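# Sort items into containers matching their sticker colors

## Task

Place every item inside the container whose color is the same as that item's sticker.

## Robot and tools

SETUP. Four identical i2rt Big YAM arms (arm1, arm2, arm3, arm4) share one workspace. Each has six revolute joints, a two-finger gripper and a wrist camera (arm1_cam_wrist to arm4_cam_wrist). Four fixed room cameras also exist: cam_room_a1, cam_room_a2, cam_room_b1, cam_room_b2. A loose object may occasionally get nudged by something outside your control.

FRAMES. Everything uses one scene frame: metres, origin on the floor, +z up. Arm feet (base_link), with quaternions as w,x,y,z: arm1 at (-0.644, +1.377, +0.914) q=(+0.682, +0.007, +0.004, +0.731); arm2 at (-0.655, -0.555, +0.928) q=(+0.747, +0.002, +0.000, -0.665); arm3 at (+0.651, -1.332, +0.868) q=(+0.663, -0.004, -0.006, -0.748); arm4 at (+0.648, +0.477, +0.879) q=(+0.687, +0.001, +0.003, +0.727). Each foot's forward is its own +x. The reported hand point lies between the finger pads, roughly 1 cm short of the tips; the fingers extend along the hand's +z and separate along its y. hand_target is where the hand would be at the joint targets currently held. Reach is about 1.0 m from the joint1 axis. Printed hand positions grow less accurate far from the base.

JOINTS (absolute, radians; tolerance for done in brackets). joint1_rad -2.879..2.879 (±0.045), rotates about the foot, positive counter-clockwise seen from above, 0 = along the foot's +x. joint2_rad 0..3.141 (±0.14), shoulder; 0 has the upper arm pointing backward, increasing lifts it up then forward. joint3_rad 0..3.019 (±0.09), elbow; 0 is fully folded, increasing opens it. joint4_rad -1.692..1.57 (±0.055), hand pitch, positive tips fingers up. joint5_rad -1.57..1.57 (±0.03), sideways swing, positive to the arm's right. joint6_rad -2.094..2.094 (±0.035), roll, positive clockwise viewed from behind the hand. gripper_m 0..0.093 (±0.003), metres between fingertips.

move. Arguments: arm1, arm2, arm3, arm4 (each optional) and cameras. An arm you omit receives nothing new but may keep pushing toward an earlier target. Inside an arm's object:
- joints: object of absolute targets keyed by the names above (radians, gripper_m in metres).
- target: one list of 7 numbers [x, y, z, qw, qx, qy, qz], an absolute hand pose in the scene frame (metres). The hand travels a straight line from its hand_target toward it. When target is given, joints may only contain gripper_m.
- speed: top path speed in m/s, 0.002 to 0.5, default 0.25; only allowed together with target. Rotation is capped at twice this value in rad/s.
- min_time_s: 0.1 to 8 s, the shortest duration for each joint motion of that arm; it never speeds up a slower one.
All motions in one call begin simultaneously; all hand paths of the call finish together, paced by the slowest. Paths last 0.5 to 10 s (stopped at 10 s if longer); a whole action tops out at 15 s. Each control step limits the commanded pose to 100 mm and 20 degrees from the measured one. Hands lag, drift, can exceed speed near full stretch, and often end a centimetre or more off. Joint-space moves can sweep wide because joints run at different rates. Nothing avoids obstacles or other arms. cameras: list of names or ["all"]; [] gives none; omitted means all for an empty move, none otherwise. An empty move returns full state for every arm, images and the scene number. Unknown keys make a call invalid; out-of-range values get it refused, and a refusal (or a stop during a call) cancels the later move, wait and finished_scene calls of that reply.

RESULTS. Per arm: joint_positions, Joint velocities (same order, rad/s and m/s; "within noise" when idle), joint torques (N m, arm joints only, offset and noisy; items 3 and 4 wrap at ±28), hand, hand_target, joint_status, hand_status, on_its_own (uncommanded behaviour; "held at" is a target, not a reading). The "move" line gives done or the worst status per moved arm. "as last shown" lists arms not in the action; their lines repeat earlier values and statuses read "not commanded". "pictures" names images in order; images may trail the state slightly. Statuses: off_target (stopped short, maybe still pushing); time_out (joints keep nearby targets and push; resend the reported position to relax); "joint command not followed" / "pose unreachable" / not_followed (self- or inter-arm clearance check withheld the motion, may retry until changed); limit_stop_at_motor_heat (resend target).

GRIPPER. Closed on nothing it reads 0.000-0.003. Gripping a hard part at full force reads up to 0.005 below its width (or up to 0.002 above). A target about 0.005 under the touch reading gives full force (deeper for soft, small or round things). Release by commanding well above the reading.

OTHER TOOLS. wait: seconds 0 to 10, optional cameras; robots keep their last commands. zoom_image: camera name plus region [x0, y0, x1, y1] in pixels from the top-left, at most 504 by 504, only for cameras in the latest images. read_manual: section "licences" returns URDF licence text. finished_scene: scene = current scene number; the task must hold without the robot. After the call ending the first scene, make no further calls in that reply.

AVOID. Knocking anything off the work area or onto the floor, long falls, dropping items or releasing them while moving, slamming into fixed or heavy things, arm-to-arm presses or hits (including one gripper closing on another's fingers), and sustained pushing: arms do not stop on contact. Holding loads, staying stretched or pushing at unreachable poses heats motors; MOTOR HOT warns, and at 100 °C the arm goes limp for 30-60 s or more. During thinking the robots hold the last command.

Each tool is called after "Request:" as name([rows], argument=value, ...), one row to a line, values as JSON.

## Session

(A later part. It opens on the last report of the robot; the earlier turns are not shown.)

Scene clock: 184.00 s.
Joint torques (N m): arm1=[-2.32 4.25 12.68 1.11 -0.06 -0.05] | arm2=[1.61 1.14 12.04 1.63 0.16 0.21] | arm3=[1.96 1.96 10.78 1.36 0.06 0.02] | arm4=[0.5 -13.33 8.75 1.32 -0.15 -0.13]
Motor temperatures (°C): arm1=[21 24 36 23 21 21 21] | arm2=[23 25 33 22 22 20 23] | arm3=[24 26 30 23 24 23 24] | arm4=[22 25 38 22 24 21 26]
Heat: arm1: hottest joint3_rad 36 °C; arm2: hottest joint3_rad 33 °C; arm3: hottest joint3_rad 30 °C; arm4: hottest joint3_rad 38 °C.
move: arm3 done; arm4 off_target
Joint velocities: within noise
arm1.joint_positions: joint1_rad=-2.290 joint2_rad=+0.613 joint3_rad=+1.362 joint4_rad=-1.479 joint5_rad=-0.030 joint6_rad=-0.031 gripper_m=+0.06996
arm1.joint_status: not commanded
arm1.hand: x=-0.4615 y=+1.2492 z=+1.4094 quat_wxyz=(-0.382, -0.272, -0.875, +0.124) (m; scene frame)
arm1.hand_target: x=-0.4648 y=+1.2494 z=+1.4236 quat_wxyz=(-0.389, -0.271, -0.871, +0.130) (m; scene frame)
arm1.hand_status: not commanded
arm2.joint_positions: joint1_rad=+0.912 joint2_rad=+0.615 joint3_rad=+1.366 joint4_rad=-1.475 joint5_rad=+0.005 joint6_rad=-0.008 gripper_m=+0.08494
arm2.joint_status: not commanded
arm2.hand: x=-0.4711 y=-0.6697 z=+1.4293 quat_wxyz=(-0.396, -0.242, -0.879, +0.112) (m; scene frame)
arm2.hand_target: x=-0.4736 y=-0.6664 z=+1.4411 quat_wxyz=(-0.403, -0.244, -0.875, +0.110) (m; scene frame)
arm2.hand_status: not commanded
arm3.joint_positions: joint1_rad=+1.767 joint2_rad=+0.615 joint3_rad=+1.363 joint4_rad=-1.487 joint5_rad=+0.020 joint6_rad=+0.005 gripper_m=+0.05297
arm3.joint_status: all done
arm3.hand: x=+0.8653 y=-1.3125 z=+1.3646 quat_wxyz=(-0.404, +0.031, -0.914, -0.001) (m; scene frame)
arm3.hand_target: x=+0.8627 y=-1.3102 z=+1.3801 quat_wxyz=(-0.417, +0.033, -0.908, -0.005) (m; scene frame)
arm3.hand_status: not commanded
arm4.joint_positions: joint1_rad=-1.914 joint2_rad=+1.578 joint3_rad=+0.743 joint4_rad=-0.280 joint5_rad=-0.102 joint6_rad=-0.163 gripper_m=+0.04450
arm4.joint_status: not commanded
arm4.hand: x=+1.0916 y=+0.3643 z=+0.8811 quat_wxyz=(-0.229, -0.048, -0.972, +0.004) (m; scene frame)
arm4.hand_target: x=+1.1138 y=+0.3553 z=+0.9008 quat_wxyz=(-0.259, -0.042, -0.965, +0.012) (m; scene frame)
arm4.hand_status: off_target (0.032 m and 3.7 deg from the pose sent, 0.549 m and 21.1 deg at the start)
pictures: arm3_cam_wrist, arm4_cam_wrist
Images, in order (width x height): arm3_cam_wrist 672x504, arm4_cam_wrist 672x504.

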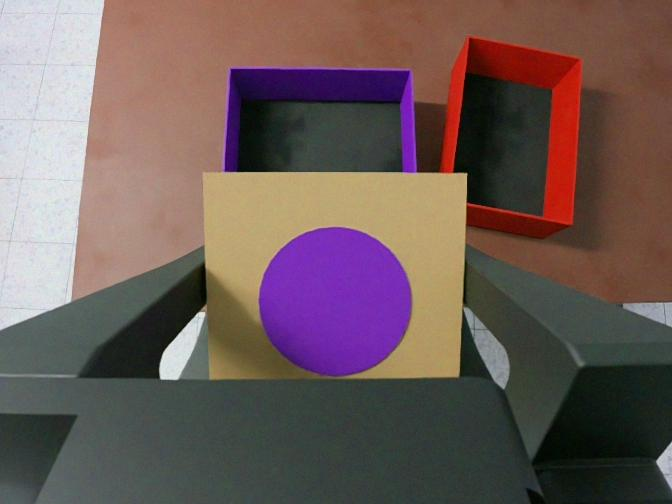

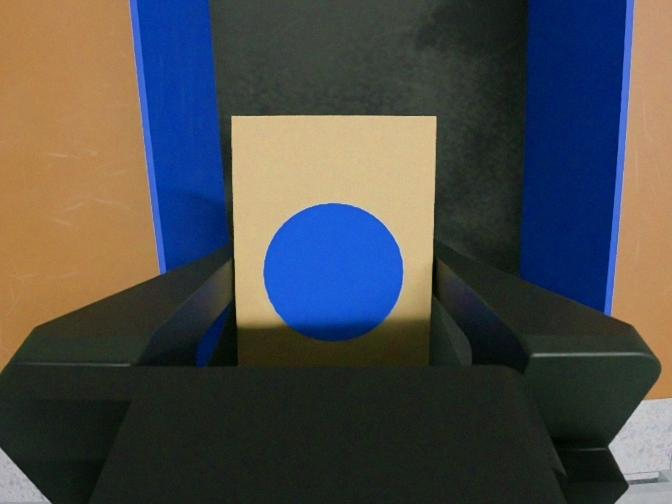

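Request:
move(arm4={"target":[1.125,0.345,0.765,0.2586,0.0421,0.965,-0.0113],"speed":0.2}, arm3={"target":[1.172,-1.267,0.90,0.2586,-0.0421,0.965,0.0113],"speed":0.35}, cameras=["arm3_cam_wrist","arm4_cam_wrist"])

Scene clock: 195.37 s.
Joint torques (N m): arm1=[-2.49 4.37 12.63 1.14 -0.05 -0.02] | arm2=[1.32 1.2 12.04 1.62 0.15 0.21] | arm3=[2.08 -15.74 10.33 1.51 -0.04 0.03] | arm4=[0.21 -14.1 5.74 1.46 -0.15 -0.11]
Motor temperatures (°C): arm1=[21 24 37 23 21 21 21] | arm2=[23 25 33 22 22 20 23] | arm3=[24 25 31 23 24 23 24] | arm4=[22 24 37 22 24 21 26]
Heat: arm1: hottest joint3_rad 37 °C; arm2: hottest joint3_rad 33 °C; arm3: hottest joint3_rad 31 °C; arm4: hottest joint3_rad 37 °C.
move: arm3 off_target; arm4 off_target
Joint velocities: within noise
arm1, arm2: as last shown
arm3.joint_positions: joint1_rad=+1.803 joint2_rad=+1.654 joint3_rad=+0.864 joint4_rad=-0.330 joint5_rad=+0.009 joint6_rad=+0.033 gripper_m=+0.05297
arm3.joint_status: not commanded
arm3.hand: x=+1.1459 y=-1.2781 z=+0.8748 quat_wxyz=(-0.223, +0.039, -0.974, -0.005) (m; scene frame)
arm3.hand_target: x=+1.1704 y=-1.2670 z=+0.9008 quat_wxyz=(-0.259, +0.042, -0.965, -0.012) (m; scene frame)
arm3.hand_status: off_target (0.038 m and 4.2 deg from the pose sent, 0.559 m and 17.8 deg at the start)
arm4.joint_positions: joint1_rad=-1.928 joint2_rad=+1.942 joint3_rad=+0.749 joint4_rad=+0.108 joint5_rad=-0.110 joint6_rad=-0.176 gripper_m=+0.04450
arm4.joint_status: not commanded
arm4.hand: x=+1.1101 y=+0.3528 z=+0.7628 quat_wxyz=(-0.244, -0.047, -0.969, +0.007) (m; scene frame)
arm4.hand_target: x=+1.1245 y=+0.3451 z=+0.7654 quat_wxyz=(-0.258, -0.042, -0.965, +0.011) (m; scene frame)
arm4.hand_status: off_target (0.017 m and 1.9 deg from the pose sent, 0.122 m and 3.7 deg at the start)
pictures: arm3_cam_wrist, arm4_cam_wrist
Images, in order (width x height): arm3_cam_wrist 672x504, arm4_cam_wrist 672x504.

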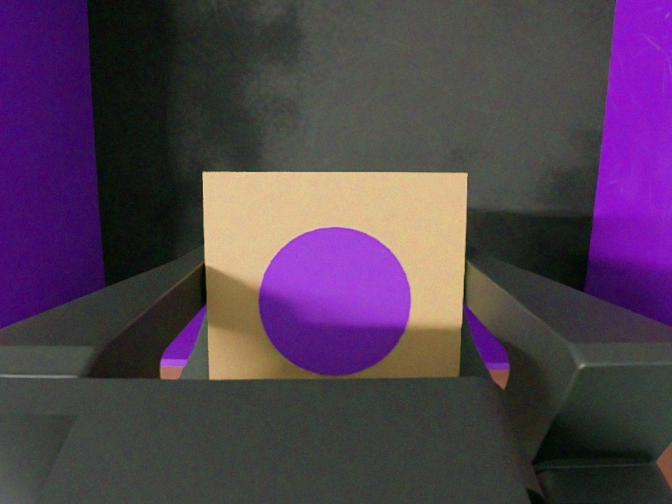

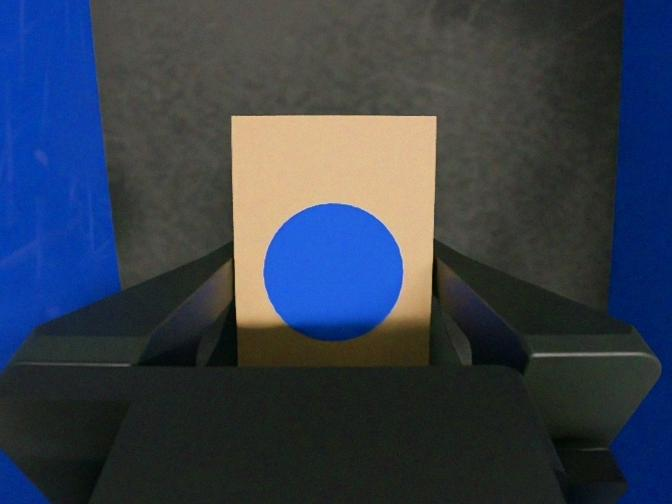

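Request:
move(arm4={"target":[1.122,0.345,0.745,0.2586,0.0421,0.965,-0.0113],"speed":0.08}, arm3={"target":[1.185,-1.267,0.80,0.2586,-0.0421,0.965,0.0113],"speed":0.2})

Request:
move(arm4={"target":[1.122,0.345,0.728,0.2586,0.0421,0.965,-0.0113],"speed":0.06}, arm3={"target":[1.185,-1.267,0.77,0.2586,-0.0421,0.965,0.0113],"speed":0.08}, cameras=["arm3_cam_wrist","cam_room_a1"])

Scene clock: 206.20 s.
Joint torques (N m): arm1=[-2.2 4.84 12.49 1.03 -0.05 -0.07] | arm2=[1.61 1.32 12.05 1.65 0.16 0.21] | arm3=[2.14 -17.38 7.57 1.59 -0.03 0.02] | arm4=[-0.03 -14.27 5.11 1.47 -0.14 -0.09]
Motor temperatures (°C): arm1=[21 24 37 23 21 21 21] | arm2=[23 25 34 22 22 20 23] | arm3=[24 26 31 23 24 23 24] | arm4=[22 24 35 22 24 21 26]
Heat: arm1: hottest joint3_rad 37 °C; arm2: hottest joint3_rad 34 °C; arm3: hottest joint3_rad 31 °C; arm4: hottest joint3_rad 35 °C.
move: arm3 off_target; arm4 off_target
Joint velocities: within noise
arm1, arm2: as last shown
arm3.joint_positions: joint1_rad=+1.803 joint2_rad=+1.902 joint3_rad=+0.864 joint4_rad=-0.067 joint5_rad=+0.008 joint6_rad=+0.033 gripper_m=+0.05297
arm3.joint_status: not commanded
arm3.hand: x=+1.1629 y=-1.2774 z=+0.7834 quat_wxyz=(-0.231, +0.039, -0.972, -0.006) (m; scene frame)
arm3.hand_target: x=+1.1841 y=-1.2669 z=+0.8006 quat_wxyz=(-0.258, +0.042, -0.965, -0.012) (m; scene frame)
arm3.hand_status: off_target (0.030 m and 3.4 deg from the pose sent, 0.085 m and 4.2 deg at the start)
arm4.joint_positions: joint1_rad=-1.930 joint2_rad=+1.995 joint3_rad=+0.749 joint4_rad=+0.166 joint5_rad=-0.111 joint6_rad=-0.178 gripper_m=+0.04450
arm4.joint_status: not commanded
arm4.hand: x=+1.1089 y=+0.3524 z=+0.7450 quat_wxyz=(-0.246, -0.047, -0.968, +0.007) (m; scene frame)
arm4.hand_target: x=+1.1215 y=+0.3451 z=+0.7453 quat_wxyz=(-0.259, -0.042, -0.965, +0.011) (m; scene frame)
arm4.hand_status: off_target (0.015 m and 1.6 deg from the pose sent, 0.023 m and 1.9 deg at the start)
pictures: none

Scene clock: 207.17 s.
Joint torques (N m): arm1=[-2.26 4.07 12.66 1.1 -0.06 -0.05] | arm2=[1.55 1.38 12.05 1.62 0.16 0.21] | arm3=[2.2 -15.62 7.19 1.58 0.11 -0.01] | arm4=[0.32 -12.86 4.51 1.2 -0.12 -0.07]
Motor temperatures (°C): arm1=[21 24 37 23 21 21 21] | arm2=[23 25 34 22 22 20 23] | arm3=[24 26 31 23 24 23 24] | arm4=[22 24 35 22 24 21 26]
Heat: arm1: hottest joint3_rad 37 °C; arm2: hottest joint3_rad 34 °C; arm3: hottest joint3_rad 31 °C; arm4: hottest joint3_rad 35 °C.
move: arm3 off_target; arm4 off_target
Joint velocities: within noise
arm1, arm2: as last shown
arm3.joint_positions: joint1_rad=+1.803 joint2_rad=+1.956 joint3_rad=+0.866 joint4_rad=+0.011 joint5_rad=+0.005 joint6_rad=+0.036 gripper_m=+0.05297
arm3.joint_status: not commanded
arm3.hand: x=+1.1687 y=-1.2765 z=+0.7657 quat_wxyz=(-0.243, +0.037, -0.969, -0.009) (m; scene frame)
arm3.hand_target: x=+1.1844 y=-1.2669 z=+0.7705 quat_wxyz=(-0.259, +0.042, -0.965, -0.011) (m; scene frame)
arm3.hand_status: off_target (0.019 m and 2.0 deg from the pose sent, 0.028 m and 3.4 deg at the start)
arm4.joint_positions: joint1_rad=-1.930 joint2_rad=+2.034 joint3_rad=+0.764 joint4_rad=+0.215 joint5_rad=-0.111 joint6_rad=-0.181 gripper_m=+0.04450
arm4.joint_status: not commanded
arm4.hand: x=+1.1176 y=+0.3497 z=+0.7368 quat_wxyz=(-0.258, -0.044, -0.965, +0.011) (m; scene frame)
arm4.hand_target: x=+1.1216 y=+0.3451 z=+0.7282 quat_wxyz=(-0.258, -0.042, -0.965, +0.011) (m; scene frame)
arm4.hand_status: off_target (0.011 m and 0.3 deg from the pose sent, 0.023 m and 1.6 deg at the start)
pictures: arm3_cam_wrist, cam_room_a1
Images, in order (width x height): arm3_cam_wrist 672x504, cam_room_a1 672x504.

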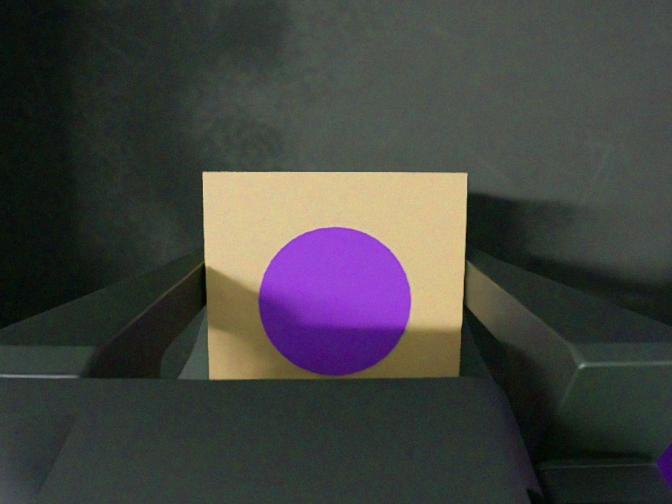

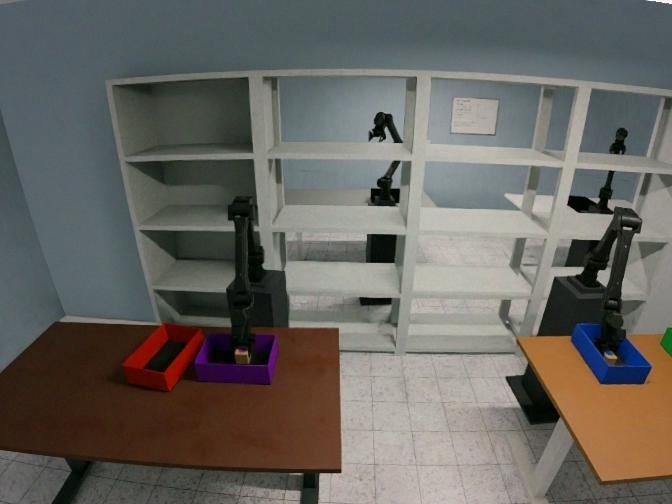

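Request:
move(arm4={"joints":{"gripper_m":0.08}}, arm3={"target":[1.183,-1.267,0.758,0.2586,-0.0421,0.965,0.0113],"speed":0.06})

Request:
move(arm3={"joints":{"gripper_m":0.085}}, arm4={"target":[1.10,0.352,0.90,0.2586,0.0421,0.965,-0.0113],"speed":0.2}, cameras=["arm3_cam_wrist","arm4_cam_wrist"])

Request:
move(arm3={"target":[1.165,-1.270,0.90,0.2586,-0.0421,0.965,0.0113],"speed":0.2}, cameras=["arm3_cam_wrist","cam_room_a1","cam_room_a2"])

Scene clock: 215.00 s.
Joint torques (N m): arm1=[-2.32 5.01 12.62 1.09 -0.08 -0.03] | arm2=[1.44 1.32 12.01 1.62 0.16 0.21] | arm3=[2.2 -15.44 6.65 1.48 0.12 -0.03] | arm4=[0.09 -12.92 4.33 1.18 -0.04 -0.06]
Motor temperatures (°C): arm1=[21 24 37 23 21 21 21] | arm2=[23 25 34 22 22 20 23] | arm3=[24 25 30 23 24 23 24] | arm4=[22 24 34 22 24 21 26]
Heat: arm1: hottest joint3_rad 37 °C; arm2: hottest joint3_rad 34 °C; arm3: hottest joint3_rad 30 °C; arm4: hottest joint3_rad 34 °C.
move: arm3 off_target; arm4 done
Joint velocities: within noise
arm1, arm2: as last shown
arm3.joint_positions: joint1_rad=+1.804 joint2_rad=+1.983 joint3_rad=+0.866 joint4_rad=+0.047 joint5_rad=+0.005 joint6_rad=+0.039 gripper_m=+0.05297
arm3.joint_status: not commanded
arm3.hand: x=+1.1701 y=-1.2760 z=+0.7565 quat_wxyz=(-0.247, +0.036, -0.968, -0.009) (m; scene frame)
arm3.hand_target: x=+1.1826 y=-1.2669 z=+0.7584 quat_wxyz=(-0.259, +0.042, -0.965, -0.012) (m; scene frame)
arm3.hand_status: off_target (0.016 m and 1.5 deg from the pose sent, 0.019 m and 2.0 deg at the start)
arm4.joint_positions: joint1_rad=-1.930 joint2_rad=+2.035 joint3_rad=+0.766 joint4_rad=+0.217 joint5_rad=-0.114 joint6_rad=-0.181 gripper_m=+0.07991
arm4.joint_status: all done
arm4.hand: x=+1.1185 y=+0.3499 z=+0.7368 quat_wxyz=(-0.259, -0.044, -0.965, +0.010) (m; scene frame)
arm4.hand_target: x=+1.1218 y=+0.3451 z=+0.7283 quat_wxyz=(-0.259, -0.042, -0.965, +0.011) (m; scene frame)
arm4.hand_status: not commanded
pictures: none

Scene clock: 216.50 s.
Joint torques (N m): arm1=[-2.55 4.19 12.55 1.22 -0.09 -0.08] | arm2=[1.55 1.26 12.03 1.62 0.15 0.2] | arm3=[2.2 -15.62 6.69 1.46 0.11 -0.02] | arm4=[-0.26 -12.1 7.31 0.53 -0.07 -0.07]
Motor temperatures (°C): arm1=[21 24 37 23 21 21 21] | arm2=[23 25 34 22 22 20 23] | arm3=[24 25 30 23 24 23 24] | arm4=[22 24 33 22 24 21 26]
Heat: arm1: hottest joint3_rad 37 °C; arm2: hottest joint3_rad 34 °C; arm3: hottest joint3_rad 30 °C; arm4: hottest joint3_rad 33 °C.
move: arm3 done; arm4 done
Joint velocities: within noise
arm1, arm2: as last shown
arm3.joint_positions: joint1_rad=+1.804 joint2_rad=+1.983 joint3_rad=+0.866 joint4_rad=+0.047 joint5_rad=+0.006 joint6_rad=+0.039 gripper_m=+0.08496
arm3.joint_status: all done
arm3.hand: x=+1.1701 y=-1.2761 z=+0.7565 quat_wxyz=(-0.247, +0.036, -0.968, -0.009) (m; scene frame)
arm3.hand_target: x=+1.1826 y=-1.2669 z=+0.7584 quat_wxyz=(-0.259, +0.042, -0.965, -0.011) (m; scene frame)
arm3.hand_status: not commanded
arm4.joint_positions: joint1_rad=-1.932 joint2_rad=+1.544 joint3_rad=+0.736 joint4_rad=-0.245 joint5_rad=-0.114 joint6_rad=-0.183 gripper_m=+0.07991
arm4.joint_status: not commanded
arm4.hand: x=+1.0980 y=+0.3561 z=+0.8976 quat_wxyz=(-0.259, -0.044, -0.965, +0.010) (m; scene frame)
arm4.hand_target: x=+1.1000 y=+0.3520 z=+0.9000 quat_wxyz=(-0.259, -0.042, -0.965, +0.011) (m; scene frame)
arm4.hand_status: done (0.005 m and 0.3 deg from the pose sent, 0.164 m and 0.3 deg at the start)
pictures: arm3_cam_wrist, arm4_cam_wrist
Images, in order (width x height): arm3_cam_wrist 672x504, arm4_cam_wrist 672x504.

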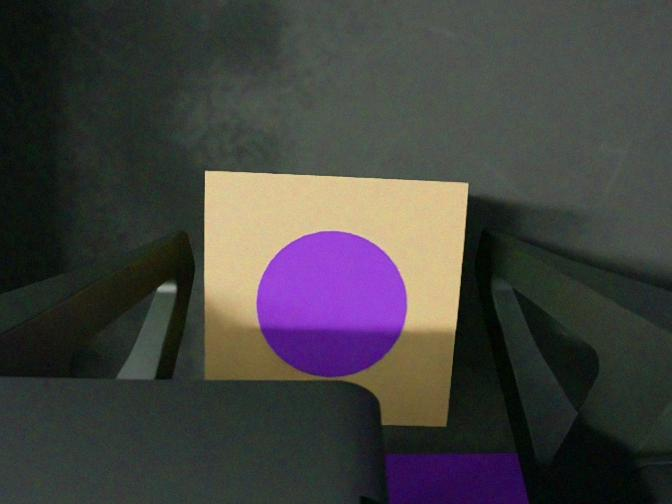

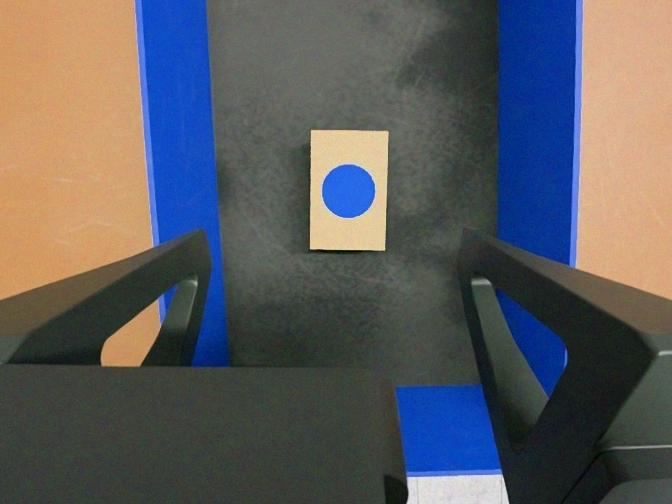

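Scene clock: 217.87 s.
Joint torques (N m): arm1=[-3.25 4.25 12.62 1.18 -0.04 -0.07] | arm2=[1.55 1.26 12.01 1.65 0.16 0.21] | arm3=[1.61 -14.15 8.91 0.65 -0.01 -0.08] | arm4=[0.03 -12.45 7.3 0.5 -0.05 -0.05]
Motor temperatures (°C): arm1=[21 24 37 23 21 21 21] | arm2=[23 25 34 22 22 20 23] | arm3=[24 25 30 23 24 23 24] | arm4=[22 24 33 22 24 21 26]
Heat: arm1: hottest joint3_rad 37 °C; arm2: hottest joint3_rad 34 °C; arm3: hottest joint3_rad 30 °C; arm4: hottest joint3_rad 33 °C.
move: arm3 off_target
Joint velocities: within noise
arm1, arm2, arm4: as last shown
arm3.joint_positions: joint1_rad=+1.804 joint2_rad=+1.626 joint3_rad=+0.866 joint4_rad=-0.301 joint5_rad=+0.006 joint6_rad=+0.039 gripper_m=+0.08496
arm3.joint_status: not commanded
arm3.hand: x=+1.1563 y=-1.2759 z=+0.8924 quat_wxyz=(-0.252, +0.036, -0.967, -0.009) (m; scene frame)
arm3.hand_target: x=+1.1648 y=-1.2700 z=+0.9002 quat_wxyz=(-0.259, +0.042, -0.965, -0.011) (m; scene frame)
arm3.hand_status: off_target (0.013 m and 1.1 deg from the pose sent, 0.144 m and 1.5 deg at the start)
pictures: arm3_cam_wrist, cam_room_a1, cam_room_a2
Images, in order (width x height): arm3_cam_wrist 672x504, cam_room_a1 672x504, cam_room_a2 672x504.

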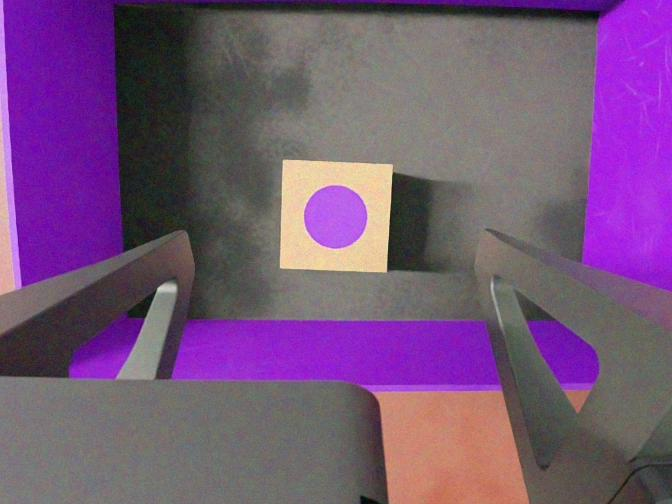

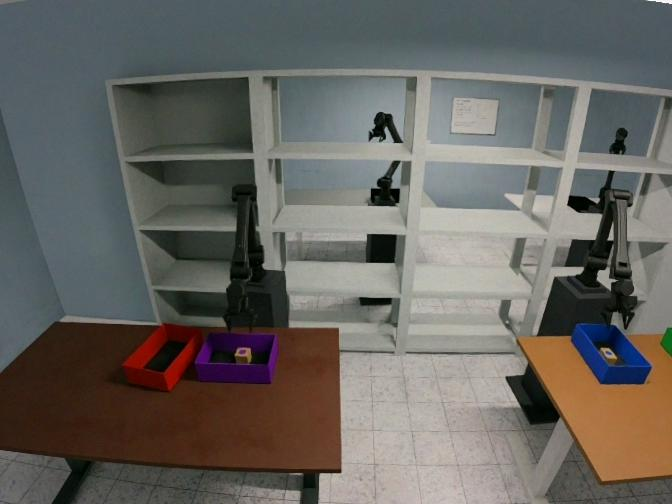

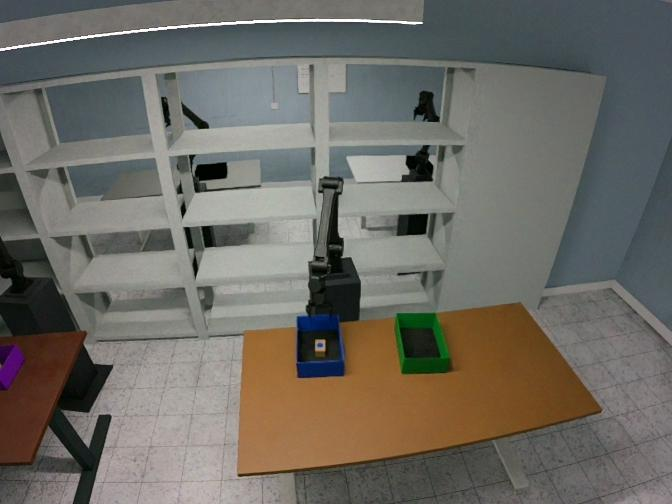

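Request:
finished_scene(scene=2)

The scene is finished: the task was done.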